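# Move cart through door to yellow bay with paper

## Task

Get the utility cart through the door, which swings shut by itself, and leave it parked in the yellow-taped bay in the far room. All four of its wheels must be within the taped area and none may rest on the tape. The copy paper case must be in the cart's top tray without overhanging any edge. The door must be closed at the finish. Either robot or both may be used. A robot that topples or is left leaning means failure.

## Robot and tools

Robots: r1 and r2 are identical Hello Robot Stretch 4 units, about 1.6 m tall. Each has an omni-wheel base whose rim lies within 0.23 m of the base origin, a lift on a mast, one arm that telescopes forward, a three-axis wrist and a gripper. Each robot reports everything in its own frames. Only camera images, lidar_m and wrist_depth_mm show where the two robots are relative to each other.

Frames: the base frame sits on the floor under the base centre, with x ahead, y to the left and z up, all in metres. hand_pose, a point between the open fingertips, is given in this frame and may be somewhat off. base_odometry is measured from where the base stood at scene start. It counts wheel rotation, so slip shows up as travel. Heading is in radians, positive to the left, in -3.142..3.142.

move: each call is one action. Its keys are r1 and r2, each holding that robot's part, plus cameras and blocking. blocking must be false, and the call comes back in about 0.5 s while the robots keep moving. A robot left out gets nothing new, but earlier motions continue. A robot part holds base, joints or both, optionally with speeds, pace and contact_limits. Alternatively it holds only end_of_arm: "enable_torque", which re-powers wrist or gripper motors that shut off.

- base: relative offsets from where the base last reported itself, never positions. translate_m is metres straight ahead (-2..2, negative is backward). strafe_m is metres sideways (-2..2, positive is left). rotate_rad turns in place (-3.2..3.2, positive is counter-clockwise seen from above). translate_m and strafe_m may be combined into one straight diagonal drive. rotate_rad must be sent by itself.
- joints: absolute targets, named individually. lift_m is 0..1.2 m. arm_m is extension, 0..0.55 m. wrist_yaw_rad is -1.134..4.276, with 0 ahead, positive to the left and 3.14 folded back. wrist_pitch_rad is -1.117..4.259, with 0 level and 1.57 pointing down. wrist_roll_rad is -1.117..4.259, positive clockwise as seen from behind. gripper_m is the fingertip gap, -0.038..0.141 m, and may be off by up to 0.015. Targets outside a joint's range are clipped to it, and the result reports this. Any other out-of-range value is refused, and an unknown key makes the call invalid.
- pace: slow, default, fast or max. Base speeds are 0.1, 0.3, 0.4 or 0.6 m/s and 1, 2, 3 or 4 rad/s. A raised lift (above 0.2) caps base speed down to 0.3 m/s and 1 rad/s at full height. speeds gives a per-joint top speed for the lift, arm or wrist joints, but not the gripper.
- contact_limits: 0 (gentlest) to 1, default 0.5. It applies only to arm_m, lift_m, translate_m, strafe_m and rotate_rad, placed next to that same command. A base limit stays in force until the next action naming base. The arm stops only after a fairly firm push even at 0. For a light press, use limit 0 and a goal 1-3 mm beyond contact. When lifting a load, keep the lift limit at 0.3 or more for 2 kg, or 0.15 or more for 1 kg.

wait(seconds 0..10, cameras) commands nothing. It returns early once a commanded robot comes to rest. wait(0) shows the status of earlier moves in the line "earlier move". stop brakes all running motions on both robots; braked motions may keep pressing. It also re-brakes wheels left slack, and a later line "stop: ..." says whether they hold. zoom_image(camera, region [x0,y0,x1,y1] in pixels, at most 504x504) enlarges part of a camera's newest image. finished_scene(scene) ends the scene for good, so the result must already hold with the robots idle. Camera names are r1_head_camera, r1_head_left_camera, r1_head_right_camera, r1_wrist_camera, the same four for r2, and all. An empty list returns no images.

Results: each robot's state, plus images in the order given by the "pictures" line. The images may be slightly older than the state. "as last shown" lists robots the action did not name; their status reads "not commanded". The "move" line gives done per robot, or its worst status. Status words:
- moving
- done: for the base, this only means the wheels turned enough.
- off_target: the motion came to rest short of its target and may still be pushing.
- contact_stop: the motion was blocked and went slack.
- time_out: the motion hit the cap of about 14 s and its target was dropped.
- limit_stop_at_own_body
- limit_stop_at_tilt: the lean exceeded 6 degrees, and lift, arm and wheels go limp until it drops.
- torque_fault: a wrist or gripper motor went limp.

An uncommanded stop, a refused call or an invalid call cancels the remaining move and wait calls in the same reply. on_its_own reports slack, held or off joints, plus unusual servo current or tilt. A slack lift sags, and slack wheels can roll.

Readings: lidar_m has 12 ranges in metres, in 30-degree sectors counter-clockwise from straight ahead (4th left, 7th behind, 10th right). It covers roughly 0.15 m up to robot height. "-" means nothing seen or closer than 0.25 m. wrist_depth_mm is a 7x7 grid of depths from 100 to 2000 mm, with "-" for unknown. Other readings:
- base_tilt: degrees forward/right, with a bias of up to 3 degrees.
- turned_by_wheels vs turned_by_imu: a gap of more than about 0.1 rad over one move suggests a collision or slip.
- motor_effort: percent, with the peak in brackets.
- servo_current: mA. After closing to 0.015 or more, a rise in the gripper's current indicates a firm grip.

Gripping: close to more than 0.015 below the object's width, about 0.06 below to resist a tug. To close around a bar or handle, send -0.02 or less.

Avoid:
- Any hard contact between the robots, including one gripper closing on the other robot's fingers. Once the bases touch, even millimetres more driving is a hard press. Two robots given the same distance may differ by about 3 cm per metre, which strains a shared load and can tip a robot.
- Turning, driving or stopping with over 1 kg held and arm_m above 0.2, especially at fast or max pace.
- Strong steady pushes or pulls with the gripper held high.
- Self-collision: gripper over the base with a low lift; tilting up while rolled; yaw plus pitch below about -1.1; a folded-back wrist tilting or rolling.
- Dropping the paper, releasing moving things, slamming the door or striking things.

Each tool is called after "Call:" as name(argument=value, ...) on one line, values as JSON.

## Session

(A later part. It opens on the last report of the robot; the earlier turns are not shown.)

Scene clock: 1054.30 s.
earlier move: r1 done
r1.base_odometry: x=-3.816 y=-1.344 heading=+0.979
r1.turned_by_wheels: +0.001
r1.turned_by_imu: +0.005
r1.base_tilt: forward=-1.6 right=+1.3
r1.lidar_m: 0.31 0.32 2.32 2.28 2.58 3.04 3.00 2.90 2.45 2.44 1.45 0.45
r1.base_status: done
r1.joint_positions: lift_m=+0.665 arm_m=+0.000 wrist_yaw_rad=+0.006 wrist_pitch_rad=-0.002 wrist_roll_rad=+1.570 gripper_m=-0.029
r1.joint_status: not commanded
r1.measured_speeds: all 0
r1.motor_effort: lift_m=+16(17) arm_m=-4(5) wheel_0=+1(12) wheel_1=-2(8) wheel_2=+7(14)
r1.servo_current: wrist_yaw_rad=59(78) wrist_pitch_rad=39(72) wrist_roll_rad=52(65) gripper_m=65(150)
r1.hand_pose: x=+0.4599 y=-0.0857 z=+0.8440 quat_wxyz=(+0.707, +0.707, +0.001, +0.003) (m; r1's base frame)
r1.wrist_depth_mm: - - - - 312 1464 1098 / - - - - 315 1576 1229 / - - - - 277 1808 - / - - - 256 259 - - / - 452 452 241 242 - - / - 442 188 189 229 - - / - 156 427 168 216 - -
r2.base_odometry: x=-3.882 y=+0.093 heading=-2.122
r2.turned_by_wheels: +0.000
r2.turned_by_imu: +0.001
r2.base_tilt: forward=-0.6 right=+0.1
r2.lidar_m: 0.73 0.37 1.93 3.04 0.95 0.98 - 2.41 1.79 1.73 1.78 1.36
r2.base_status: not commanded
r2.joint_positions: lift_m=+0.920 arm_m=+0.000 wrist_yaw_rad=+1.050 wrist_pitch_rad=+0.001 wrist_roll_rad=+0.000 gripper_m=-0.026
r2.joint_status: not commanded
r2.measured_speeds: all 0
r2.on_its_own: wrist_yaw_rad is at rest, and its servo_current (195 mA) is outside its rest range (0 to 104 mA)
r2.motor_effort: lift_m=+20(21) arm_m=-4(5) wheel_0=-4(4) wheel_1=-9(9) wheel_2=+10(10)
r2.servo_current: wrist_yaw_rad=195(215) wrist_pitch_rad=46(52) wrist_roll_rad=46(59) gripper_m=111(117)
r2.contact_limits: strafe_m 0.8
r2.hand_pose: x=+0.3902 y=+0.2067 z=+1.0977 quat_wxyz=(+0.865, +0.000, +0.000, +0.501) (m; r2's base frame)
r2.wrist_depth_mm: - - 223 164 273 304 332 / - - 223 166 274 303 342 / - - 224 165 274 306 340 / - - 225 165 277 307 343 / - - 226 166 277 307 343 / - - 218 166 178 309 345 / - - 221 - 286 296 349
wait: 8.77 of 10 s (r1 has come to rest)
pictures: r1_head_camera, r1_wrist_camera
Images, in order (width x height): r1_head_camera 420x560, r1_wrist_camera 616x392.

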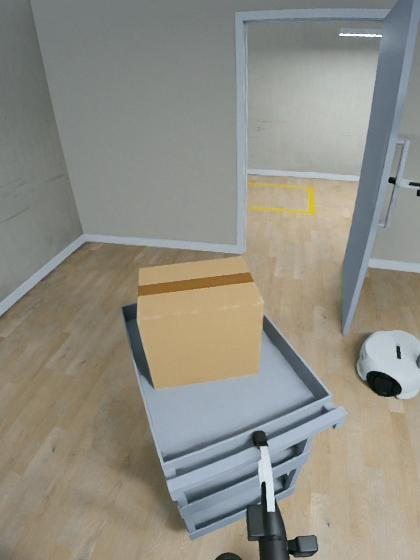

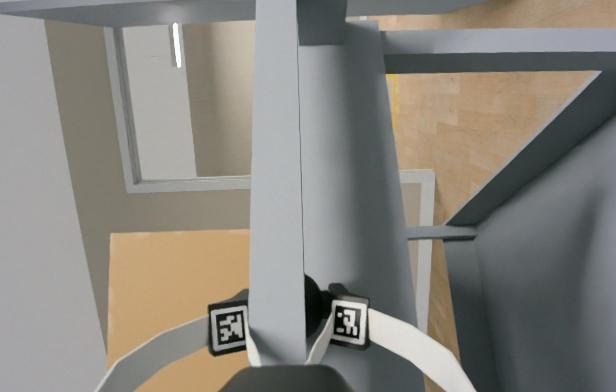

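Call:
move(r1={"joints":{"gripper_m":0.11}}, blocking=false, cameras=[])

Call:
wait(seconds=3, cameras=["r1_wrist_camera","r1_head_camera"])

Scene clock: 1064.23 s.
move: r1 moving
r1.base_odometry: x=-3.816 y=-1.345 heading=+0.979
r1.turned_by_wheels: +0.000
r1.turned_by_imu: +0.000
r1.base_tilt: forward=-1.6 right=+1.3
r1.lidar_m: 0.34 0.34 2.30 2.28 2.58 3.00 3.02 2.90 2.46 2.46 1.46 0.45
r1.base_status: not commanded
r1.joint_positions: lift_m=+0.665 arm_m=+0.000 wrist_yaw_rad=+0.006 wrist_pitch_rad=-0.002 wrist_roll_rad=+1.570 gripper_m=-0.004
r1.joint_status: gripper_m moving
r1.measured_speeds: translate_m=+0.000 strafe_m=+0.000 rotate_rad=-0.001 lift_m=+0.000 arm_m=+0.000 wrist_yaw_rad=+0.000 wrist_pitch_rad=+0.000 wrist_roll_rad=+0.000
r1.motor_effort: lift_m=+16(16) arm_m=-3(4) wheel_0=+1(1) wheel_1=-2(3) wheel_2=+5(7)
r1.servo_current: wrist_yaw_rad=52(78) wrist_pitch_rad=39(46) wrist_roll_rad=59(59) gripper_m=59(65)
r1.hand_pose: x=+0.4598 y=-0.0857 z=+0.8440 quat_wxyz=(+0.707, +0.707, +0.001, +0.003) (m; r1's base frame)
r1.wrist_depth_mm: - - - - 315 1430 1118 / - - - - 314 1576 1160 / - - - - 281 1808 - / - - - 257 260 - - / - 452 455 245 244 - - / - 445 195 190 231 - - / - 433 186 182 178 - -
r2.base_odometry: x=-3.882 y=+0.093 heading=-2.122
r2.turned_by_wheels: +0.000
r2.turned_by_imu: +0.000
r2.base_tilt: forward=-0.6 right=+0.0
r2.lidar_m: 0.70 0.37 1.93 3.03 0.94 0.98 - 2.34 1.78 1.71 1.84 1.37
r2.base_status: not commanded
r2.joint_positions: lift_m=+0.920 arm_m=+0.000 wrist_yaw_rad=+1.050 wrist_pitch_rad=+0.001 wrist_roll_rad=+0.000 gripper_m=-0.026
r2.joint_status: not commanded
r2.measured_speeds: all 0
r2.motor_effort: lift_m=+20(21) arm_m=-4(5) wheel_0=-4(4) wheel_1=-9(9) wheel_2=+10(10)
r2.servo_current: wrist_yaw_rad=208(215) wrist_pitch_rad=39(46) wrist_roll_rad=59(59) gripper_m=104(111)
r2.contact_limits: strafe_m 0.8
r2.hand_pose: x=+0.3902 y=+0.2067 z=+1.0977 quat_wxyz=(+0.865, +0.000, +0.000, +0.501) (m; r2's base frame)
r2.wrist_depth_mm: - - 223 164 272 301 332 / - - 224 166 274 304 342 / - - 224 165 274 304 342 / - - 225 166 277 306 342 / - - 226 166 277 309 343 / - - 218 167 178 310 347 / - - 221 - 286 294 351
pictures: none
No camera images: "cameras" was empty.

Scene clock: 1065.83 s.
earlier move: r1 done
r1.base_odometry: x=-3.816 y=-1.345 heading=+0.979
r1.turned_by_wheels: +0.000
r1.turned_by_imu: +0.000
r1.base_tilt: forward=-1.6 right=+1.3
r1.lidar_m: 0.33 0.33 2.28 2.28 2.60 3.01 3.03 2.89 2.44 2.45 1.47 0.49
r1.base_status: not commanded
r1.joint_positions: lift_m=+0.665 arm_m=+0.000 wrist_yaw_rad=+0.003 wrist_pitch_rad=+0.000 wrist_roll_rad=+1.570 gripper_m=+0.110
r1.joint_status: all done
r1.measured_speeds: all 0
r1.motor_effort: lift_m=+16(16) arm_m=+4(4) wheel_0=+1(1) wheel_1=-2(3) wheel_2=+2(7)
r1.servo_current: wrist_yaw_rad=59(78) wrist_pitch_rad=46(46) wrist_roll_rad=46(59) gripper_m=46(91)
r1.hand_pose: x=+0.4595 y=-0.0867 z=+0.8435 quat_wxyz=(+0.707, +0.707, +0.001, +0.001) (m; r1's base frame)
r1.wrist_depth_mm: - - - 259 - 1576 1160 / - - - - 325 334 338 / - - - - - 1708 - / - - - 209 277 - - / - - 459 255 255 - - / - 439 190 240 202 - - / - 430 433 142 228 - -
r2.base_odometry: x=-3.882 y=+0.093 heading=-2.122
r2.turned_by_wheels: +0.000
r2.turned_by_imu: +0.000
r2.base_tilt: forward=-0.6 right=+0.0
r2.lidar_m: 0.73 0.36 1.93 3.02 0.95 0.95 - 2.39 1.80 1.72 1.82 1.36
r2.base_status: not commanded
r2.joint_positions: lift_m=+0.920 arm_m=+0.000 wrist_yaw_rad=+1.050 wrist_pitch_rad=+0.001 wrist_roll_rad=+0.000 gripper_m=-0.026
r2.joint_status: not commanded
r2.measured_speeds: all 0
r2.on_its_own: wrist_yaw_rad is at rest, and its servo_current (202 mA) is outside its rest range (0 to 104 mA)
r2.motor_effort: lift_m=+20(21) arm_m=-4(5) wheel_0=-4(4) wheel_1=-9(9) wheel_2=+10(10)
r2.servo_current: wrist_yaw_rad=202(221) wrist_pitch_rad=39(46) wrist_roll_rad=39(59) gripper_m=111(117)
r2.contact_limits: strafe_m 0.8
r2.hand_pose: x=+0.3902 y=+0.2067 z=+1.0977 quat_wxyz=(+0.865, +0.000, +0.000, +0.501) (m; r2's base frame)
r2.wrist_depth_mm: - - 222 164 273 303 334 / - - 224 166 274 303 340 / - - 224 165 276 304 342 / - - 226 166 276 304 343 / - - 225 166 277 307 345 / - - 218 167 178 309 347 / - - 222 - 286 296 351
wait: 1.60 of 3 s (r1 has come to rest)
pictures: r1_head_camera, r1_wrist_camera
Images, in order (width x height): r1_head_camera 420x560, r1_wrist_camera 616x392.

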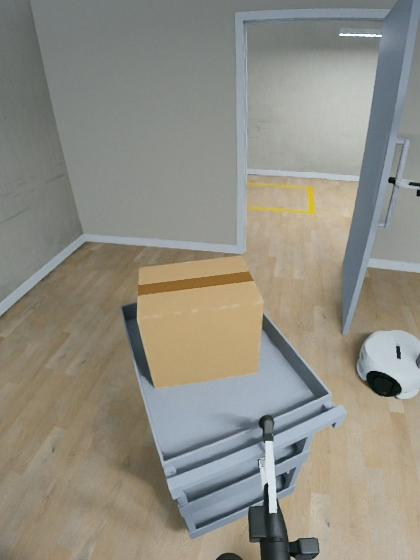

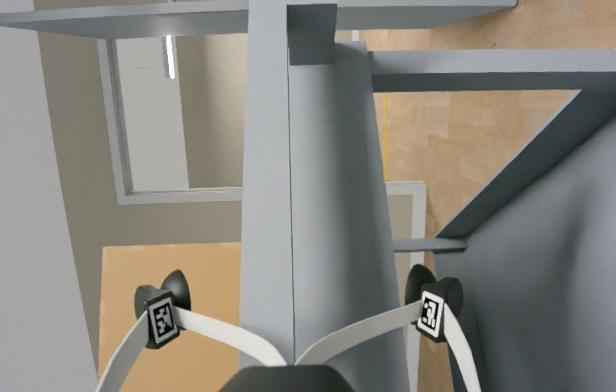

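Call:
move(r1={"base":{"translate_m":-0.08},"pace":"slow"}, blocking=false, cameras=[])

Call:
wait(seconds=3, cameras=[])

Call:
move(r1={"base":{"rotate_rad":0.37},"pace":"slow"}, blocking=false, cameras=[])

Call:
wait(seconds=4, cameras=[])

Call:
move(r1={"base":{"strafe_m":-0.18},"pace":"slow"}, blocking=false, cameras=[])

Call:
wait(seconds=4, cameras=["r1_head_camera","r1_wrist_camera"])

Scene clock: 1079.97 s.
move: r1 moving
r1.base_odometry: x=-3.823 y=-1.355 heading=+0.979
r1.turned_by_wheels: +0.000
r1.turned_by_imu: +0.000
r1.base_tilt: forward=-1.6 right=+1.3
r1.lidar_m: 0.34 0.33 2.29 2.28 2.58 3.00 2.99 2.92 2.45 2.44 1.53 0.49
r1.base_status: translate_m moving
r1.joint_positions: lift_m=+0.665 arm_m=+0.000 wrist_yaw_rad=+0.003 wrist_pitch_rad=+0.000 wrist_roll_rad=+1.570 gripper_m=+0.110
r1.joint_status: not commanded
r1.measured_speeds: translate_m=-0.048 strafe_m=-0.001 rotate_rad=+0.002 lift_m=+0.000 arm_m=+0.000 wrist_yaw_rad=+0.000 wrist_pitch_rad=+0.000 wrist_roll_rad=+0.000
r1.motor_effort: lift_m=+16(16) arm_m=+4(4) wheel_0=-2(6) wheel_1=-4(7) wheel_2=+5(6)
r1.servo_current: wrist_yaw_rad=39(59) wrist_pitch_rad=46(52) wrist_roll_rad=52(59) gripper_m=39(46)
r1.hand_pose: x=+0.4595 y=-0.0867 z=+0.8435 quat_wxyz=(+0.707, +0.707, +0.001, +0.001) (m; r1's base frame)
r1.wrist_depth_mm: - - - 273 - 1618 1182 / - - - - 338 342 343 / - - - - - 1708 - / - - - - - - - / - - 466 258 268 - - / - 455 196 247 197 - - / - 442 442 136 240 - -
r2.base_odometry: x=-3.882 y=+0.093 heading=-2.122
r2.turned_by_wheels: +0.000
r2.turned_by_imu: +0.000
r2.base_tilt: forward=-0.6 right=+0.0
r2.lidar_m: 0.74 0.37 1.94 3.02 0.93 0.95 - 2.39 1.77 1.72 1.82 1.35
r2.base_status: not commanded
r2.joint_positions: lift_m=+0.920 arm_m=+0.000 wrist_yaw_rad=+1.050 wrist_pitch_rad=+0.001 wrist_roll_rad=+0.000 gripper_m=-0.026
r2.joint_status: not commanded
r2.measured_speeds: all 0
r2.motor_effort: lift_m=+20(21) arm_m=-4(5) wheel_0=-4(4) wheel_1=-9(9) wheel_2=+10(10)
r2.servo_current: wrist_yaw_rad=202(208) wrist_pitch_rad=39(46) wrist_roll_rad=33(65) gripper_m=104(117)
r2.contact_limits: strafe_m 0.8
r2.hand_pose: x=+0.3902 y=+0.2067 z=+1.0977 quat_wxyz=(+0.865, +0.000, +0.000, +0.501) (m; r2's base frame)
r2.wrist_depth_mm: - - 222 164 272 301 332 / - - 223 166 274 304 342 / - - 224 165 274 306 342 / - - 225 166 278 306 343 / - - 226 166 278 309 343 / - - 218 167 178 310 349 / - - 222 - 286 296 349
pictures: none
No camera images: "cameras" was empty.

Scene clock: 1081.53 s.
earlier move: r1 done
r1.base_odometry: x=-3.861 y=-1.411 heading=+0.979
r1.turned_by_wheels: +0.000
r1.turned_by_imu: +0.000
r1.base_tilt: forward=-1.6 right=+1.2
r1.lidar_m: 0.41 0.42 2.31 2.30 2.61 2.94 2.92 2.88 2.42 2.41 2.74 0.57
r1.base_status: done
r1.joint_positions: lift_m=+0.665 arm_m=+0.000 wrist_yaw_rad=+0.003 wrist_pitch_rad=+0.000 wrist_roll_rad=+1.570 gripper_m=+0.110
r1.joint_status: not commanded
r1.measured_speeds: all 0
r1.motor_effort: lift_m=+16(16) arm_m=+4(4) wheel_0=-4(7) wheel_1=-3(7) wheel_2=+3(7)
r1.servo_current: wrist_yaw_rad=26(72) wrist_pitch_rad=33(52) wrist_roll_rad=46(65) gripper_m=39(52)
r1.hand_pose: x=+0.4595 y=-0.0867 z=+0.8435 quat_wxyz=(+0.707, +0.707, +0.001, +0.001) (m; r1's base frame)
r1.wrist_depth_mm: - - - 347 - 1708 1205 / - - - 355 413 415 421 / - - - 362 - 1863 - / - - - 283 - 1921 - / - - 525 - 338 - - / - 525 521 254 196 - - / - 504 504 136 - - -
r2.base_odometry: x=-3.882 y=+0.093 heading=-2.122
r2.turned_by_wheels: +0.000
r2.turned_by_imu: +0.000
r2.base_tilt: forward=-0.6 right=+0.0
r2.lidar_m: 0.73 0.35 1.95 3.02 0.95 0.99 - 2.40 1.80 1.72 1.81 1.36
r2.base_status: not commanded
r2.joint_positions: lift_m=+0.920 arm_m=+0.000 wrist_yaw_rad=+1.050 wrist_pitch_rad=+0.001 wrist_roll_rad=+0.000 gripper_m=-0.026
r2.joint_status: not commanded
r2.measured_speeds: all 0
r2.on_its_own: wrist_yaw_rad is at rest, and its servo_current (189 mA) is outside its rest range (0 to 104 mA)
r2.motor_effort: lift_m=+20(21) arm_m=-5(5) wheel_0=-4(4) wheel_1=-9(10) wheel_2=+10(10)
r2.servo_current: wrist_yaw_rad=189(208) wrist_pitch_rad=39(46) wrist_roll_rad=52(65) gripper_m=104(117)
r2.contact_limits: strafe_m 0.8
r2.hand_pose: x=+0.3902 y=+0.2067 z=+1.0977 quat_wxyz=(+0.865, +0.000, +0.000, +0.501) (m; r2's base frame)
r2.wrist_depth_mm: - - 222 165 272 303 332 / - - 224 166 274 303 342 / - - 224 164 274 306 338 / - - 225 166 277 306 343 / - - 226 165 279 307 347 / - - 218 167 178 310 349 / - - 222 - 286 297 351
wait: 1.57 of 3 s (r1 has come to rest)
pictures: none
No camera images: "cameras" was empty.

Scene clock: 1082.03 s.
move: r1 moving
r1.base_odometry: x=-3.861 y=-1.411 heading=+1.105
r1.turned_by_wheels: +0.126
r1.turned_by_imu: +0.126
r1.base_tilt: forward=-1.5 right=+1.3
r1.lidar_m: 0.40 2.55 2.30 2.34 2.87 2.94 2.97 2.69 2.42 2.42 1.47 0.48
r1.base_status: rotate_rad moving
r1.joint_positions: lift_m=+0.665 arm_m=+0.000 wrist_yaw_rad=+0.003 wrist_pitch_rad=+0.000 wrist_roll_rad=+1.570 gripper_m=+0.110
r1.joint_status: not commanded
r1.measured_speeds: translate_m=-0.001 strafe_m=-0.001 rotate_rad=+0.486 lift_m=+0.000 arm_m=+0.000 wrist_yaw_rad=+0.000 wrist_pitch_rad=+0.000 wrist_roll_rad=+0.000
r1.motor_effort: lift_m=+16(16) arm_m=+3(4) wheel_0=-5(8) wheel_1=-4(6) wheel_2=-5(6)
r1.servo_current: wrist_yaw_rad=46(65) wrist_pitch_rad=46(52) wrist_roll_rad=46(65) gripper_m=39(46)
r1.hand_pose: x=+0.4595 y=-0.0867 z=+0.8435 quat_wxyz=(+0.707, +0.707, +0.001, +0.001) (m; r1's base frame)
r1.wrist_depth_mm: - - - 353 379 382 377 / - - - 338 - 1708 - / - - - - - - - / - - 521 - - - - / - 517 512 - 306 - - / - 512 232 - 196 - - / - 500 504 136 279 - -
r2.base_odometry: x=-3.882 y=+0.093 heading=-2.122
r2.turned_by_wheels: +0.000
r2.turned_by_imu: +0.000
r2.base_tilt: forward=-0.6 right=+0.0
r2.lidar_m: 0.75 0.39 1.91 3.01 0.94 0.97 - 2.43 1.76 1.73 1.82 1.36
r2.base_status: not commanded
r2.joint_positions: lift_m=+0.920 arm_m=+0.000 wrist_yaw_rad=+1.050 wrist_pitch_rad=+0.001 wrist_roll_rad=+0.000 gripper_m=-0.026
r2.joint_status: not commanded
r2.measured_speeds: all 0
r2.motor_effort: lift_m=+20(21) arm_m=-5(5) wheel_0=-4(4) wheel_1=-9(9) wheel_2=+10(10)
r2.servo_current: wrist_yaw_rad=195(221) wrist_pitch_rad=39(46) wrist_roll_rad=46(52) gripper_m=111(111)
r2.contact_limits: strafe_m 0.8
r2.hand_pose: x=+0.3902 y=+0.2067 z=+1.0977 quat_wxyz=(+0.865, +0.000, +0.000, +0.501) (m; r2's base frame)
r2.wrist_depth_mm: - - 222 165 272 303 332 / - - 223 165 273 303 338 / - - 224 165 274 304 342 / - - 225 165 276 306 343 / - - 226 167 277 307 343 / - - 218 167 178 309 349 / - - 221 - 285 297 351
pictures: none
No camera images: "cameras" was empty.

Scene clock: 1083.03 s.
earlier move: r1 done
r1.base_odometry: x=-3.861 y=-1.411 heading=+1.348
r1.turned_by_wheels: +0.243
r1.turned_by_imu: +0.244
r1.base_tilt: forward=-1.6 right=+1.3
r1.lidar_m: 0.47 2.37 2.31 2.43 3.00 2.92 3.12 2.48 2.41 2.57 0.61 0.42
r1.base_status: done
r1.joint_positions: lift_m=+0.665 arm_m=+0.000 wrist_yaw_rad=+0.003 wrist_pitch_rad=+0.000 wrist_roll_rad=+1.570 gripper_m=+0.110
r1.joint_status: not commanded
r1.measured_speeds: all 0
r1.motor_effort: lift_m=+16(16) arm_m=+4(4) wheel_0=-4(8) wheel_1=-2(7) wheel_2=-2(6)
r1.servo_current: wrist_yaw_rad=72(72) wrist_pitch_rad=46(52) wrist_roll_rad=52(65) gripper_m=39(46)
r1.hand_pose: x=+0.4595 y=-0.0867 z=+0.8435 quat_wxyz=(+0.707, +0.707, +0.001, +0.001) (m; r1's base frame)
r1.wrist_depth_mm: - 449 452 252 251 - - / - 466 466 250 252 - - / - 480 477 250 251 - - / - 492 492 250 249 - - / - - 500 249 249 1708 - / - - 190 248 202 254 257 / - - - 142 249 1661 1182
r2.base_odometry: x=-3.882 y=+0.093 heading=-2.122
r2.turned_by_wheels: +0.000
r2.turned_by_imu: +0.000
r2.base_tilt: forward=-0.6 right=+0.1
r2.lidar_m: 0.72 0.38 1.95 3.04 0.93 0.99 - 2.42 1.80 1.72 1.80 1.37
r2.base_status: not commanded
r2.joint_positions: lift_m=+0.920 arm_m=+0.000 wrist_yaw_rad=+1.050 wrist_pitch_rad=+0.001 wrist_roll_rad=+0.000 gripper_m=-0.026
r2.joint_status: not commanded
r2.measured_speeds: all 0
r2.on_its_own: wrist_yaw_rad is at rest, and its servo_current (202 mA) is outside its rest range (0 to 104 mA)
r2.motor_effort: lift_m=+21(21) arm_m=-4(5) wheel_0=-4(4) wheel_1=-9(9) wheel_2=+10(10)
r2.servo_current: wrist_yaw_rad=202(221) wrist_pitch_rad=46(46) wrist_roll_rad=46(59) gripper_m=117(117)
r2.contact_limits: strafe_m 0.8
r2.hand_pose: x=+0.3902 y=+0.2067 z=+1.0977 quat_wxyz=(+0.865, +0.000, +0.000, +0.501) (m; r2's base frame)
r2.wrist_depth_mm: - - 222 164 274 301 334 / - - 224 166 273 303 340 / - - 223 165 276 304 342 / - - 225 165 278 306 343 / - - 226 166 278 307 343 / - - 218 167 178 309 349 / - - 222 - 286 296 349
wait: 1.00 of 4 s (r1 has come to rest)
pictures: none
No camera images: "cameras" was empty.

Scene clock: 1083.53 s.
move: r1 moving
r1.base_odometry: x=-3.847 y=-1.414 heading=+1.348
r1.turned_by_wheels: +0.000
r1.turned_by_imu: +0.000
r1.base_tilt: forward=-1.6 right=+1.2
r1.lidar_m: 0.43 2.36 2.32 2.45 3.00 2.95 3.16 2.47 2.41 2.56 0.61 0.45
r1.base_status: strafe_m moving
r1.joint_positions: lift_m=+0.665 arm_m=+0.000 wrist_yaw_rad=+0.003 wrist_pitch_rad=+0.000 wrist_roll_rad=+1.570 gripper_m=+0.110
r1.joint_status: not commanded
r1.measured_speeds: translate_m=+0.000 strafe_m=-0.055 rotate_rad=+0.000 lift_m=+0.000 arm_m=+0.000 wrist_yaw_rad=+0.000 wrist_pitch_rad=+0.000 wrist_roll_rad=+0.000
r1.motor_effort: lift_m=+16(16) arm_m=+4(4) wheel_0=+6(8) wheel_1=-5(8) wheel_2=+1(2)
r1.servo_current: wrist_yaw_rad=52(72) wrist_pitch_rad=46(46) wrist_roll_rad=52(59) gripper_m=39(46)
r1.hand_pose: x=+0.4595 y=-0.0867 z=+0.8435 quat_wxyz=(+0.707, +0.707, +0.001, +0.001) (m; r1's base frame)
r1.wrist_depth_mm: - 452 452 252 252 - - / - 462 459 250 251 - - / - 473 469 250 251 - - / - 492 484 249 251 - - / - 504 500 248 249 820 - / - - 190 247 202 272 430 / - - - 142 249 254 1138
r2.base_odometry: x=-3.882 y=+0.093 heading=-2.122
r2.turned_by_wheels: +0.000
r2.turned_by_imu: +0.000
r2.base_tilt: forward=-0.6 right=+0.0
r2.lidar_m: 0.71 0.39 1.92 3.02 0.95 0.97 - 2.41 1.76 1.72 1.80 1.34
r2.base_status: not commanded
r2.joint_positions: lift_m=+0.920 arm_m=+0.000 wrist_yaw_rad=+1.050 wrist_pitch_rad=+0.001 wrist_roll_rad=+0.000 gripper_m=-0.026
r2.joint_status: not commanded
r2.measured_speeds: all 0
r2.motor_effort: lift_m=+20(21) arm_m=-5(5) wheel_0=-3(4) wheel_1=-9(9) wheel_2=+10(10)
r2.servo_current: wrist_yaw_rad=195(215) wrist_pitch_rad=39(46) wrist_roll_rad=39(52) gripper_m=111(117)
r2.contact_limits: strafe_m 0.8
r2.hand_pose: x=+0.3902 y=+0.2067 z=+1.0977 quat_wxyz=(+0.865, +0.000, +0.000, +0.501) (m; r2's base frame)
r2.wrist_depth_mm: - - 223 165 272 303 332 / - - 223 166 273 304 342 / - - 223 165 274 304 342 / - - 225 165 277 306 343 / - - 226 166 278 309 345 / - - 218 166 178 310 345 / - - 221 - 287 297 351
pictures: none
No camera images: "cameras" was empty.

Scene clock: 1085.97 s.
earlier move: r1 done
r1.base_odometry: x=-3.685 y=-1.451 heading=+1.348
r1.turned_by_wheels: +0.000
r1.turned_by_imu: -0.001
r1.base_tilt: forward=-1.6 right=+1.3
r1.lidar_m: 0.41 0.45 2.46 2.59 3.09 3.04 3.06 2.33 2.28 2.43 1.31 0.44
r1.base_status: done
r1.joint_positions: lift_m=+0.665 arm_m=+0.000 wrist_yaw_rad=+0.003 wrist_pitch_rad=+0.000 wrist_roll_rad=+1.570 gripper_m=+0.110
r1.joint_status: not commanded
r1.measured_speeds: all 0
r1.motor_effort: lift_m=+16(16) arm_m=+4(4) wheel_0=+3(9) wheel_1=-1(8) wheel_2=+0(2)
r1.servo_current: wrist_yaw_rad=46(72) wrist_pitch_rad=39(46) wrist_roll_rad=59(59) gripper_m=39(52)
r1.hand_pose: x=+0.4595 y=-0.0867 z=+0.8435 quat_wxyz=(+0.707, +0.707, +0.001, +0.001) (m; r1's base frame)
r1.wrist_depth_mm: - - - 256 257 1618 1182 / - - - 257 258 1863 - / - - - 256 256 - - / - 455 459 255 255 - - / - 473 469 255 254 - - / - 484 193 253 198 - - / - 504 500 142 252 - -
r2.base_odometry: x=-3.882 y=+0.093 heading=-2.122
r2.turned_by_wheels: +0.000
r2.turned_by_imu: +0.000
r2.base_tilt: forward=-0.6 right=+0.0
r2.lidar_m: 0.72 0.37 1.91 3.02 0.93 0.98 1.52 2.42 1.77 1.72 1.79 1.37
r2.base_status: not commanded
r2.joint_positions: lift_m=+0.920 arm_m=+0.000 wrist_yaw_rad=+1.050 wrist_pitch_rad=+0.001 wrist_roll_rad=+0.000 gripper_m=-0.026
r2.joint_status: not commanded
r2.measured_speeds: all 0
r2.on_its_own: wrist_yaw_rad is at rest, and its servo_current (202 mA) is outside its rest range (0 to 104 mA)
r2.motor_effort: lift_m=+20(21) arm_m=-4(5) wheel_0=-4(4) wheel_1=-9(9) wheel_2=+10(10)
r2.servo_current: wrist_yaw_rad=202(215) wrist_pitch_rad=39(46) wrist_roll_rad=39(59) gripper_m=98(117)
r2.contact_limits: strafe_m 0.8
r2.hand_pose: x=+0.3902 y=+0.2067 z=+1.0977 quat_wxyz=(+0.865, +0.000, +0.000, +0.501) (m; r2's base frame)
r2.wrist_depth_mm: - - 223 164 273 303 332 / - - 223 166 274 304 340 / - - 224 164 274 304 342 / - - 225 166 276 304 343 / - - 225 166 278 306 345 / - - 218 166 177 309 347 / - - 222 - 286 297 351
wait: 2.43 of 4 s (r1 has come to rest)
pictures: r1_head_camera, r1_wrist_camera
Images, in order (width x height): r1_head_camera 420x560, r1_wrist_camera 616x392.

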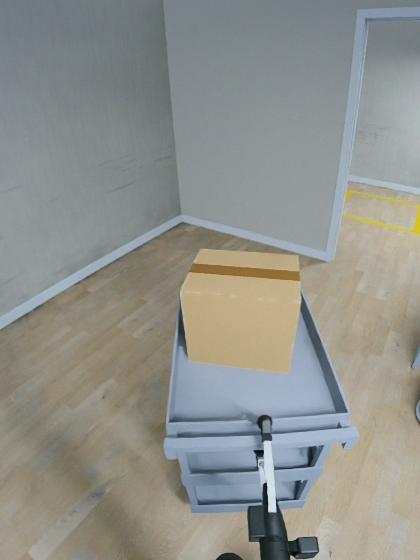

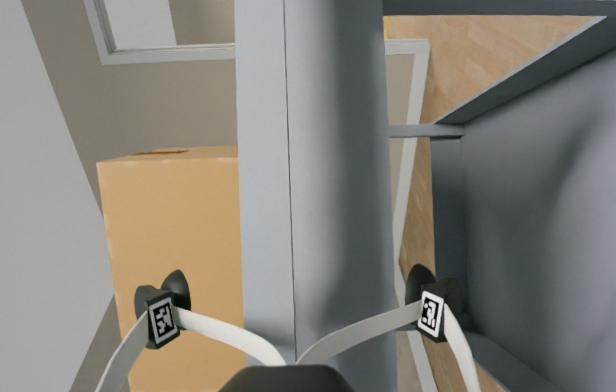

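Call:
move(r1={"base":{"translate_m":0.072,"strafe_m":0.005},"pace":"slow"}, blocking=false, cameras=[])

Call:
wait(seconds=4, cameras=[])

Call:
move(r1={"joints":{"gripper_m":-0.03}}, blocking=false, cameras=[])

Call:
wait(seconds=3, cameras=["r1_wrist_camera"])

Scene clock: 1091.73 s.
move: r1 moving
r1.base_odometry: x=-3.683 y=-1.438 heading=+1.349
r1.turned_by_wheels: +0.000
r1.turned_by_imu: +0.000
r1.base_tilt: forward=-1.6 right=+1.2
r1.lidar_m: 0.38 0.39 2.45 2.58 3.07 3.05 3.07 2.33 2.27 2.44 1.30 0.44
r1.base_status: translate_m moving; strafe_m moving
r1.joint_positions: lift_m=+0.665 arm_m=+0.000 wrist_yaw_rad=+0.003 wrist_pitch_rad=+0.000 wrist_roll_rad=+1.570 gripper_m=+0.110
r1.joint_status: not commanded
r1.measured_speeds: translate_m=+0.049 strafe_m=+0.004 rotate_rad=-0.001 lift_m=+0.000 arm_m=+0.000 wrist_yaw_rad=+0.000 wrist_pitch_rad=+0.000 wrist_roll_rad=+0.000
r1.motor_effort: lift_m=+16(16) arm_m=+4(4) wheel_0=+4(6) wheel_1=+5(6) wheel_2=-6(6)
r1.servo_current: wrist_yaw_rad=33(65) wrist_pitch_rad=39(46) wrist_roll_rad=59(59) gripper_m=39(46)
r1.hand_pose: x=+0.4595 y=-0.0867 z=+0.8435 quat_wxyz=(+0.707, +0.707, +0.001, +0.001) (m; r1's base frame)
r1.wrist_depth_mm: - - - 246 248 1708 1182 / - - - 246 247 1808 - / - - - 245 247 - - / - 442 445 244 244 - - / - 459 459 244 245 - - / - 466 190 242 201 - - / - 488 488 142 242 - -
r2.base_odometry: x=-3.882 y=+0.093 heading=-2.122
r2.turned_by_wheels: +0.000
r2.turned_by_imu: +0.000
r2.base_tilt: forward=-0.6 right=+0.1
r2.lidar_m: 0.73 0.39 1.93 3.01 0.96 0.97 1.52 2.39 1.77 1.73 1.79 1.34
r2.base_status: not commanded
r2.joint_positions: lift_m=+0.920 arm_m=+0.000 wrist_yaw_rad=+1.050 wrist_pitch_rad=+0.001 wrist_roll_rad=+0.000 gripper_m=-0.026
r2.joint_status: not commanded
r2.measured_speeds: all 0
r2.motor_effort: lift_m=+20(21) arm_m=-5(5) wheel_0=-4(4) wheel_1=-9(9) wheel_2=+10(10)
r2.servo_current: wrist_yaw_rad=208(208) wrist_pitch_rad=46(46) wrist_roll_rad=46(52) gripper_m=104(117)
r2.contact_limits: strafe_m 0.8
r2.hand_pose: x=+0.3902 y=+0.2067 z=+1.0977 quat_wxyz=(+0.865, +0.000, +0.000, +0.501) (m; r2's base frame)
r2.wrist_depth_mm: - - 222 164 273 303 332 / - - 224 166 273 304 340 / - - 224 165 274 304 342 / - - 225 165 278 306 342 / - - 226 166 278 309 343 / - - 219 167 178 310 347 / - - 222 - 285 297 351
pictures: none
No camera images: "cameras" was empty.

Scene clock: 1093.20 s.
earlier move: r1 done
r1.base_odometry: x=-3.674 y=-1.379 heading=+1.348
r1.turned_by_wheels: +0.000
r1.turned_by_imu: -0.001
r1.base_tilt: forward=-1.6 right=+1.2
r1.lidar_m: 0.33 0.36 2.40 2.54 3.17 3.09 3.12 2.37 2.30 2.46 1.26 0.38
r1.base_status: done
r1.joint_positions: lift_m=+0.665 arm_m=+0.000 wrist_yaw_rad=-0.002 wrist_pitch_rad=+0.000 wrist_roll_rad=+1.570 gripper_m=+0.110
r1.joint_status: not commanded
r1.measured_speeds: all 0
r1.motor_effort: lift_m=+16(16) arm_m=+4(4) wheel_0=+0(7) wheel_1=+3(6) wheel_2=-5(8)
r1.servo_current: wrist_yaw_rad=59(72) wrist_pitch_rad=39(46) wrist_roll_rad=52(65) gripper_m=46(46)
r1.hand_pose: x=+0.4591 y=-0.0880 z=+0.8435 quat_wxyz=(+0.707, +0.707, -0.001, -0.001) (m; r1's base frame)
r1.wrist_depth_mm: - - - 208 208 1756 1205 / - - - 206 206 1756 - / - - - 204 206 - - / - 402 404 202 203 - - / - 415 413 200 202 - - / - 209 424 200 200 186 - / - 433 164 140 198 - -
r2.base_odometry: x=-3.882 y=+0.093 heading=-2.122
r2.turned_by_wheels: +0.000
r2.turned_by_imu: +0.000
r2.base_tilt: forward=-0.6 right=+0.1
r2.lidar_m: 0.75 0.36 1.95 3.03 0.92 0.96 - 2.43 1.79 1.72 1.82 1.35
r2.base_status: not commanded
r2.joint_positions: lift_m=+0.920 arm_m=+0.000 wrist_yaw_rad=+1.050 wrist_pitch_rad=+0.001 wrist_roll_rad=+0.000 gripper_m=-0.026
r2.joint_status: not commanded
r2.measured_speeds: all 0
r2.on_its_own: wrist_yaw_rad is at rest, and its servo_current (195 mA) is outside its rest range (0 to 104 mA)
r2.motor_effort: lift_m=+20(21) arm_m=-5(5) wheel_0=-4(4) wheel_1=-9(9) wheel_2=+10(10)
r2.servo_current: wrist_yaw_rad=195(215) wrist_pitch_rad=39(46) wrist_roll_rad=46(59) gripper_m=111(117)
r2.contact_limits: strafe_m 0.8
r2.hand_pose: x=+0.3902 y=+0.2067 z=+1.0977 quat_wxyz=(+0.865, +0.000, +0.000, +0.501) (m; r2's base frame)
r2.wrist_depth_mm: - - 221 164 272 301 334 / - - 224 166 273 304 340 / - - 224 165 274 304 342 / - - 225 165 276 306 345 / - - 226 166 278 307 345 / - - 217 167 178 310 347 / - - 222 - 286 296 349
wait: 1.47 of 4 s (r1 has come to rest)
pictures: none
No camera images: "cameras" was empty.

Scene clock: 1093.70 s.
move: r1 moving
r1.base_odometry: x=-3.674 y=-1.379 heading=+1.348
r1.turned_by_wheels: +0.000
r1.turned_by_imu: +0.000
r1.base_tilt: forward=-1.6 right=+1.3
r1.lidar_m: 0.35 0.38 2.42 2.54 3.17 3.09 3.14 2.39 2.32 2.48 1.27 0.40
r1.base_status: not commanded
r1.joint_positions: lift_m=+0.665 arm_m=+0.000 wrist_yaw_rad=-0.002 wrist_pitch_rad=+0.003 wrist_roll_rad=+1.570 gripper_m=+0.095
r1.joint_status: gripper_m moving
r1.measured_speeds: translate_m=+0.000 strafe_m=+0.000 rotate_rad=+0.000 lift_m=+0.000 arm_m=+0.000 wrist_yaw_rad=+0.000 wrist_pitch_rad=+0.028 wrist_roll_rad=+0.000
r1.motor_effort: lift_m=+16(16) arm_m=+4(4) wheel_0=+0(1) wheel_1=+3(4) wheel_2=-5(5)
r1.servo_current: wrist_yaw_rad=46(59) wrist_pitch_rad=46(46) wrist_roll_rad=59(65) gripper_m=117(117)
r1.hand_pose: x=+0.4591 y=-0.0880 z=+0.8427 quat_wxyz=(+0.707, +0.707, +0.000, -0.002) (m; r1's base frame)
r1.wrist_depth_mm: - - - 208 209 1708 1205 / - - - 206 206 1708 - / - - - 204 205 - - / - 402 402 202 205 - - / - 413 413 202 202 - - / - 213 163 199 200 - - / - 433 163 199 198 - -
r2.base_odometry: x=-3.882 y=+0.093 heading=-2.122
r2.turned_by_wheels: +0.000
r2.turned_by_imu: +0.000
r2.base_tilt: forward=-0.6 right=+0.0
r2.lidar_m: 0.67 0.36 1.93 3.01 0.92 0.95 - 2.38 1.79 1.71 1.81 1.36
r2.base_status: not commanded
r2.joint_positions: lift_m=+0.920 arm_m=+0.000 wrist_yaw_rad=+1.050 wrist_pitch_rad=+0.001 wrist_roll_rad=+0.000 gripper_m=-0.026
r2.joint_status: not commanded
r2.measured_speeds: all 0
r2.motor_effort: lift_m=+21(21) arm_m=-5(5) wheel_0=-4(4) wheel_1=-9(9) wheel_2=+10(10)
r2.servo_current: wrist_yaw_rad=208(208) wrist_pitch_rad=39(46) wrist_roll_rad=52(52) gripper_m=111(111)
r2.contact_limits: strafe_m 0.8
r2.hand_pose: x=+0.3902 y=+0.2067 z=+1.0977 quat_wxyz=(+0.865, +0.000, +0.000, +0.501) (m; r2's base frame)
r2.wrist_depth_mm: - - 223 164 273 303 332 / - - 223 166 272 303 340 / - - 224 165 274 304 343 / - - 225 165 278 306 343 / - - 226 166 278 307 345 / - - 219 167 178 310 347 / - - 221 - 289 294 347
pictures: none
No camera images: "cameras" was empty.

Scene clock: 1095.33 s.
earlier move: r1 done
r1.base_odometry: x=-3.674 y=-1.379 heading=+1.348
r1.turned_by_wheels: +0.000
r1.turned_by_imu: +0.000
r1.base_tilt: forward=-1.6 right=+1.3
r1.lidar_m: 0.33 0.35 2.40 2.54 3.16 3.10 3.13 2.38 2.32 2.45 1.26 0.38
r1.base_status: not commanded
r1.joint_positions: lift_m=+0.665 arm_m=+0.000 wrist_yaw_rad=-0.002 wrist_pitch_rad=+0.009 wrist_roll_rad=+1.570 gripper_m=-0.028
r1.joint_status: all done
r1.measured_speeds: all 0
r1.motor_effort: lift_m=+16(16) arm_m=-4(4) wheel_0=-2(2) wheel_1=+2(4) wheel_2=+1(5)
r1.servo_current: wrist_yaw_rad=78(78) wrist_pitch_rad=52(65) wrist_roll_rad=59(65) gripper_m=163(325)
r1.hand_pose: x=+0.4591 y=-0.0880 z=+0.8409 quat_wxyz=(+0.707, +0.707, +0.002, -0.004) (m; r1's base frame)
r1.wrist_depth_mm: - - 115 177 178 1661 1160 / - - 115 176 177 1499 - / - - 114 176 176 - - / - 375 114 175 176 - - / - 382 113 174 175 - - / - 387 112 172 174 163 - / - 163 112 172 173 156 -
r2.base_odometry: x=-3.882 y=+0.093 heading=-2.122
r2.turned_by_wheels: +0.000
r2.turned_by_imu: +0.000
r2.base_tilt: forward=-0.6 right=+0.0
r2.lidar_m: 0.72 0.37 1.92 3.02 0.94 0.98 - 2.44 1.79 1.71 1.82 1.36
r2.base_status: not commanded
r2.joint_positions: lift_m=+0.920 arm_m=+0.000 wrist_yaw_rad=+1.050 wrist_pitch_rad=+0.001 wrist_roll_rad=+0.000 gripper_m=-0.026
r2.joint_status: not commanded
r2.measured_speeds: all 0
r2.on_its_own: wrist_yaw_rad is at rest, and its servo_current (195 mA) is outside its rest range (0 to 104 mA)
r2.motor_effort: lift_m=+20(21) arm_m=-4(5) wheel_0=-3(4) wheel_1=-9(9) wheel_2=+10(10)
r2.servo_current: wrist_yaw_rad=195(215) wrist_pitch_rad=39(46) wrist_roll_rad=52(59) gripper_m=104(111)
r2.contact_limits: strafe_m 0.8
r2.hand_pose: x=+0.3902 y=+0.2067 z=+1.0977 quat_wxyz=(+0.865, +0.000, +0.000, +0.501) (m; r2's base frame)
r2.wrist_depth_mm: - - 222 164 273 304 332 / - - 222 166 272 304 340 / - - 224 165 276 304 342 / - - 224 165 278 307 343 / - - 226 166 279 306 345 / - - 220 167 178 309 349 / - - 222 - 286 296 349
wait: 1.63 of 3 s (r1 has come to rest)
pictures: r1_wrist_camera
Images, in order (width x height): r1_wrist_camera 616x392.

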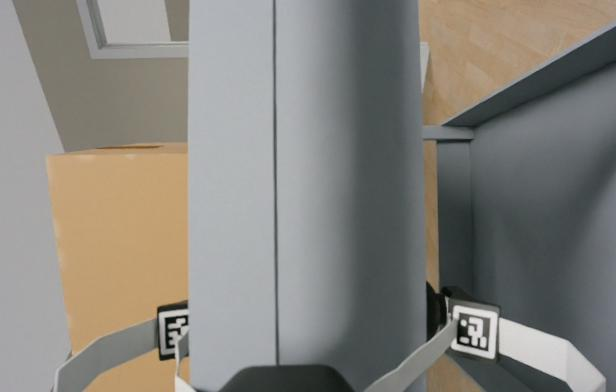

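Call:
move(r1={"base":{"translate_m":-0.35},"pace":"slow"}, blocking=false, cameras=[])

Call:
wait(seconds=6, cameras=["r1_head_camera","r1_wrist_camera"])

Scene clock: 1101.47 s.
move: r1 moving
r1.base_odometry: x=-3.677 y=-1.391 heading=+1.348
r1.turned_by_wheels: +0.000
r1.turned_by_imu: +0.000
r1.base_tilt: forward=-1.5 right=+1.3
r1.lidar_m: 0.31 0.33 2.40 2.54 3.16 3.09 3.15 2.37 2.31 2.47 1.25 0.38
r1.base_status: translate_m moving
r1.joint_positions: lift_m=+0.665 arm_m=+0.000 wrist_yaw_rad=+0.000 wrist_pitch_rad=+0.009 wrist_roll_rad=+1.570 gripper_m=-0.028
r1.joint_status: not commanded
r1.measured_speeds: translate_m=-0.049 strafe_m=+0.000 rotate_rad=+0.002 lift_m=+0.000 arm_m=+0.000 wrist_yaw_rad=+0.006 wrist_pitch_rad=+0.000 wrist_roll_rad=+0.000
r1.motor_effort: lift_m=+16(16) arm_m=-3(4) wheel_0=-6(9) wheel_1=-4(6) wheel_2=+8(10)
r1.servo_current: wrist_yaw_rad=59(59) wrist_pitch_rad=52(59) wrist_roll_rad=39(59) gripper_m=143(163)
r1.hand_pose: x=+0.4593 y=-0.0874 z=+0.8409 quat_wxyz=(+0.707, +0.707, +0.003, -0.003) (m; r1's base frame)
r1.wrist_depth_mm: - - 114 177 177 1576 1182 / - - 114 175 177 1537 - / - - 113 175 176 - - / - 375 113 174 175 - - / - 382 113 174 174 - - / - 394 112 173 173 165 - / - 163 112 172 173 156 -
r2.base_odometry: x=-3.882 y=+0.093 heading=-2.122
r2.turned_by_wheels: +0.000
r2.turned_by_imu: +0.000
r2.base_tilt: forward=-0.6 right=+0.1
r2.lidar_m: 0.73 0.39 1.93 3.01 0.96 1.01 - 2.42 1.77 1.72 1.81 1.34
r2.base_status: not commanded
r2.joint_positions: lift_m=+0.920 arm_m=+0.000 wrist_yaw_rad=+1.050 wrist_pitch_rad=+0.001 wrist_roll_rad=+0.000 gripper_m=-0.026
r2.joint_status: not commanded
r2.measured_speeds: all 0
r2.motor_effort: lift_m=+20(21) arm_m=-4(5) wheel_0=-4(4) wheel_1=-9(9) wheel_2=+10(10)
r2.servo_current: wrist_yaw_rad=189(208) wrist_pitch_rad=39(46) wrist_roll_rad=33(52) gripper_m=111(117)
r2.contact_limits: strafe_m 0.8
r2.hand_pose: x=+0.3902 y=+0.2067 z=+1.0977 quat_wxyz=(+0.865, +0.000, +0.000, +0.501) (m; r2's base frame)
r2.wrist_depth_mm: - - 222 164 272 303 334 / - - 223 166 274 301 342 / - - 224 165 274 306 342 / - - 225 165 277 306 343 / - - 227 166 278 307 345 / - - 218 167 178 310 349 / - - 221 - 285 296 351
pictures: none
No camera images: "cameras" was empty.

Scene clock: 1105.73 s.
earlier move: r1 done
r1.base_odometry: x=-3.751 y=-1.721 heading=+1.350
r1.turned_by_wheels: +0.001
r1.turned_by_imu: +0.004
r1.base_tilt: forward=-1.6 right=+1.3
r1.lidar_m: 0.30 0.29 2.60 2.75 2.87 2.82 2.87 2.18 2.11 2.28 1.49 0.46
r1.base_status: done
r1.joint_positions: lift_m=+0.665 arm_m=+0.000 wrist_yaw_rad=+0.013 wrist_pitch_rad=+0.010 wrist_roll_rad=+1.572 gripper_m=-0.028
r1.joint_status: not commanded
r1.measured_speeds: all 0
r1.motor_effort: lift_m=+16(16) arm_m=-4(4) wheel_0=+6(9) wheel_1=-1(8) wheel_2=+9(15)
r1.servo_current: wrist_yaw_rad=91(104) wrist_pitch_rad=59(65) wrist_roll_rad=46(72) gripper_m=124(163)
r1.hand_pose: x=+0.4604 y=-0.0837 z=+0.8404 quat_wxyz=(+0.707, +0.708, +0.008, +0.001) (m; r1's base frame)
r1.wrist_depth_mm: - - - 246 262 265 267 / - - - 237 276 1576 1160 / - - - 223 226 1661 - / - - - 211 211 1756 - / - 397 397 198 200 - - / - 392 178 190 191 167 - / - 158 172 181 182 154 -
r2.base_odometry: x=-3.882 y=+0.093 heading=-2.122
r2.turned_by_wheels: +0.000
r2.turned_by_imu: +0.001
r2.base_tilt: forward=-0.6 right=+0.1
r2.lidar_m: 0.76 0.37 1.94 3.02 1.21 1.15 1.48 2.39 1.78 1.70 1.82 1.34
r2.base_status: not commanded
r2.joint_positions: lift_m=+0.920 arm_m=+0.000 wrist_yaw_rad=+1.050 wrist_pitch_rad=+0.001 wrist_roll_rad=+0.000 gripper_m=-0.026
r2.joint_status: not commanded
r2.measured_speeds: all 0
r2.on_its_own: wrist_yaw_rad is at rest, and its servo_current (208 mA) is outside its rest range (0 to 104 mA)
r2.motor_effort: lift_m=+20(21) arm_m=-5(5) wheel_0=-4(4) wheel_1=-9(9) wheel_2=+10(10)
r2.servo_current: wrist_yaw_rad=208(215) wrist_pitch_rad=39(52) wrist_roll_rad=39(59) gripper_m=104(117)
r2.contact_limits: strafe_m 0.8
r2.hand_pose: x=+0.3902 y=+0.2067 z=+1.0977 quat_wxyz=(+0.865, +0.000, +0.000, +0.501) (m; r2's base frame)
r2.wrist_depth_mm: - - 222 164 273 303 334 / - - 223 166 272 303 340 / - - 224 165 276 306 342 / - - 225 166 277 304 342 / - - 226 166 278 307 345 / - - 219 167 178 310 349 / - - 223 - 286 296 351
wait: 4.27 of 6 s (r1 has come to rest)
pictures: r1_head_camera, r1_wrist_camera
Images, in order (width x height): r1_head_camera 420x560, r1_wrist_camera 616x392.

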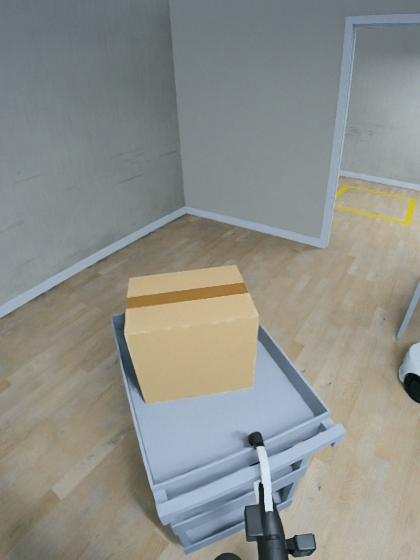

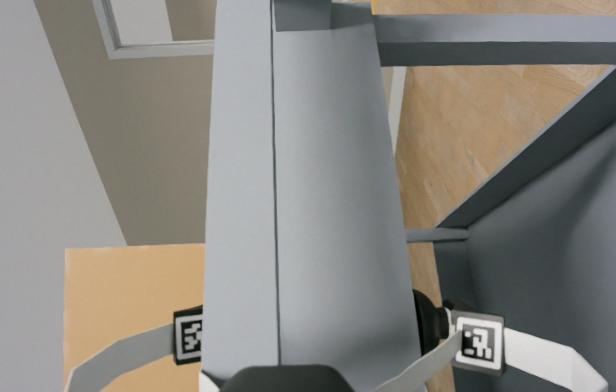

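Call:
move(r1={"base":{"translate_m":-0.38,"strafe_m":0.25},"pace":"slow"}, blocking=false, cameras=[])

Call:
wait(seconds=8, cameras=["r1_head_camera","r1_wrist_camera"])

Scene clock: 1113.43 s.
move: r1 moving
r1.base_odometry: x=-3.761 y=-1.730 heading=+1.351
r1.turned_by_wheels: +0.001
r1.turned_by_imu: +0.001
r1.base_tilt: forward=-1.6 right=+1.3
r1.lidar_m: 0.30 0.29 2.61 2.73 2.86 2.78 2.84 2.19 2.12 2.30 1.49 0.43
r1.base_status: translate_m moving; strafe_m moving
r1.joint_positions: lift_m=+0.665 arm_m=+0.000 wrist_yaw_rad=+0.013 wrist_pitch_rad=+0.010 wrist_roll_rad=+1.572 gripper_m=-0.028
r1.joint_status: not commanded
r1.measured_speeds: translate_m=-0.046 strafe_m=+0.030 rotate_rad=-0.002 lift_m=+0.000 arm_m=+0.000 wrist_yaw_rad=+0.000 wrist_pitch_rad=+0.000 wrist_roll_rad=+0.000
r1.motor_effort: lift_m=+16(16) arm_m=-4(4) wheel_0=-2(6) wheel_1=+6(6) wheel_2=+13(15)
r1.servo_current: wrist_yaw_rad=85(98) wrist_pitch_rad=59(65) wrist_roll_rad=39(59) gripper_m=117(124)
r1.hand_pose: x=+0.4604 y=-0.0837 z=+0.8404 quat_wxyz=(+0.707, +0.708, +0.008, +0.001) (m; r1's base frame)
r1.wrist_depth_mm: - - - 247 259 264 264 / - - - 235 277 1537 1138 / - - - 222 225 1661 - / - - - 210 211 1863 - / - 399 397 198 201 - - / - 392 177 189 190 168 - / - 158 174 181 181 154 -
r2.base_odometry: x=-3.882 y=+0.093 heading=-2.122
r2.turned_by_wheels: +0.000
r2.turned_by_imu: +0.000
r2.base_tilt: forward=-0.6 right=+0.0
r2.lidar_m: 0.74 0.39 1.93 3.02 1.20 1.17 1.54 2.44 1.78 1.71 1.82 1.35
r2.base_status: not commanded
r2.joint_positions: lift_m=+0.920 arm_m=+0.000 wrist_yaw_rad=+1.050 wrist_pitch_rad=+0.001 wrist_roll_rad=+0.000 gripper_m=-0.026
r2.joint_status: not commanded
r2.measured_speeds: all 0
r2.motor_effort: lift_m=+20(21) arm_m=-4(5) wheel_0=-4(4) wheel_1=-9(9) wheel_2=+10(10)
r2.servo_current: wrist_yaw_rad=202(202) wrist_pitch_rad=33(39) wrist_roll_rad=52(65) gripper_m=111(117)
r2.contact_limits: strafe_m 0.8
r2.hand_pose: x=+0.3902 y=+0.2067 z=+1.0977 quat_wxyz=(+0.865, +0.000, +0.000, +0.501) (m; r2's base frame)
r2.wrist_depth_mm: - - 222 165 273 303 330 / - - 222 166 273 304 340 / - - 224 165 276 306 342 / - - 224 166 277 307 342 / - - 226 166 278 309 345 / - - 217 166 178 310 347 / - - 222 - 286 297 351
pictures: none
No camera images: "cameras" was empty.

Scene clock: 1118.67 s.
earlier move: r1 done
r1.base_odometry: x=-4.078 y=-2.036 heading=+1.349
r1.turned_by_wheels: -0.002
r1.turned_by_imu: -0.003
r1.base_tilt: forward=-1.6 right=+1.3
r1.lidar_m: 0.32 0.31 2.59 2.75 2.39 2.34 2.50 2.18 2.13 2.26 1.93 0.40
r1.base_status: done
r1.joint_positions: lift_m=+0.665 arm_m=+0.000 wrist_yaw_rad=-0.005 wrist_pitch_rad=+0.010 wrist_roll_rad=+1.570 gripper_m=-0.028
r1.joint_status: not commanded
r1.measured_speeds: all 0
r1.motor_effort: lift_m=+16(16) arm_m=-4(4) wheel_0=-8(12) wheel_1=+1(6) wheel_2=-2(15)
r1.servo_current: wrist_yaw_rad=59(98) wrist_pitch_rad=59(72) wrist_roll_rad=46(65) gripper_m=117(124)
r1.hand_pose: x=+0.4588 y=-0.0889 z=+0.8404 quat_wxyz=(+0.707, +0.707, +0.002, -0.005) (m; r1's base frame)
r1.wrist_depth_mm: - - - 206 208 1708 1182 / - - - 202 203 1661 1229 / - - - 197 198 1756 - / - 389 389 193 195 - - / - 389 394 190 191 - - / - 397 174 185 185 159 - / - 157 173 182 183 156 -
r2.base_odometry: x=-3.882 y=+0.093 heading=-2.122
r2.turned_by_wheels: +0.000
r2.turned_by_imu: +0.001
r2.base_tilt: forward=-0.6 right=+0.1
r2.lidar_m: 0.73 0.38 1.94 3.03 3.19 1.36 1.61 2.36 1.79 1.71 1.82 1.37
r2.base_status: not commanded
r2.joint_positions: lift_m=+0.920 arm_m=+0.000 wrist_yaw_rad=+1.050 wrist_pitch_rad=+0.001 wrist_roll_rad=+0.000 gripper_m=-0.026
r2.joint_status: not commanded
r2.measured_speeds: all 0
r2.on_its_own: wrist_yaw_rad is at rest, and its servo_current (195 mA) is outside its rest range (0 to 104 mA)
r2.motor_effort: lift_m=+20(21) arm_m=-4(5) wheel_0=-4(4) wheel_1=-9(9) wheel_2=+10(10)
r2.servo_current: wrist_yaw_rad=195(215) wrist_pitch_rad=39(52) wrist_roll_rad=46(65) gripper_m=111(117)
r2.contact_limits: strafe_m 0.8
r2.hand_pose: x=+0.3902 y=+0.2067 z=+1.0977 quat_wxyz=(+0.865, +0.000, +0.000, +0.501) (m; r2's base frame)
r2.wrist_depth_mm: - - 222 164 273 303 334 / - - 223 166 274 303 340 / - - 224 165 276 306 342 / - - 224 166 278 306 343 / - - 225 166 278 307 345 / - - 219 167 178 310 347 / - - 222 - 286 296 353
wait: 5.23 of 8 s (r1 has come to rest)
pictures: r1_head_camera, r1_wrist_camera
Images, in order (width x height): r1_head_camera 420x560, r1_wrist_camera 616x392.

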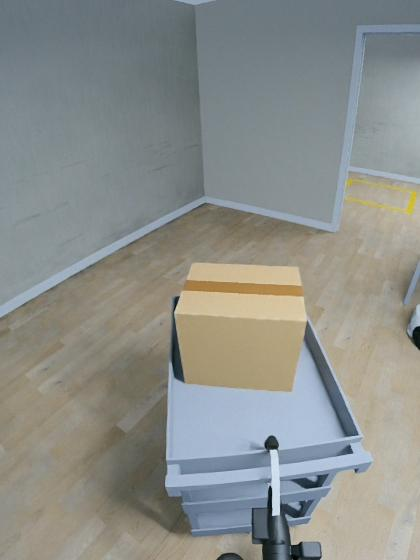

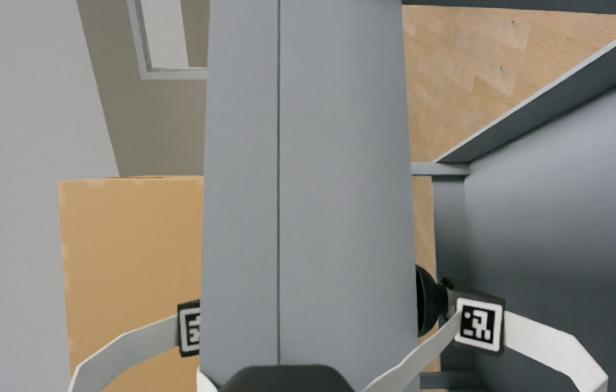

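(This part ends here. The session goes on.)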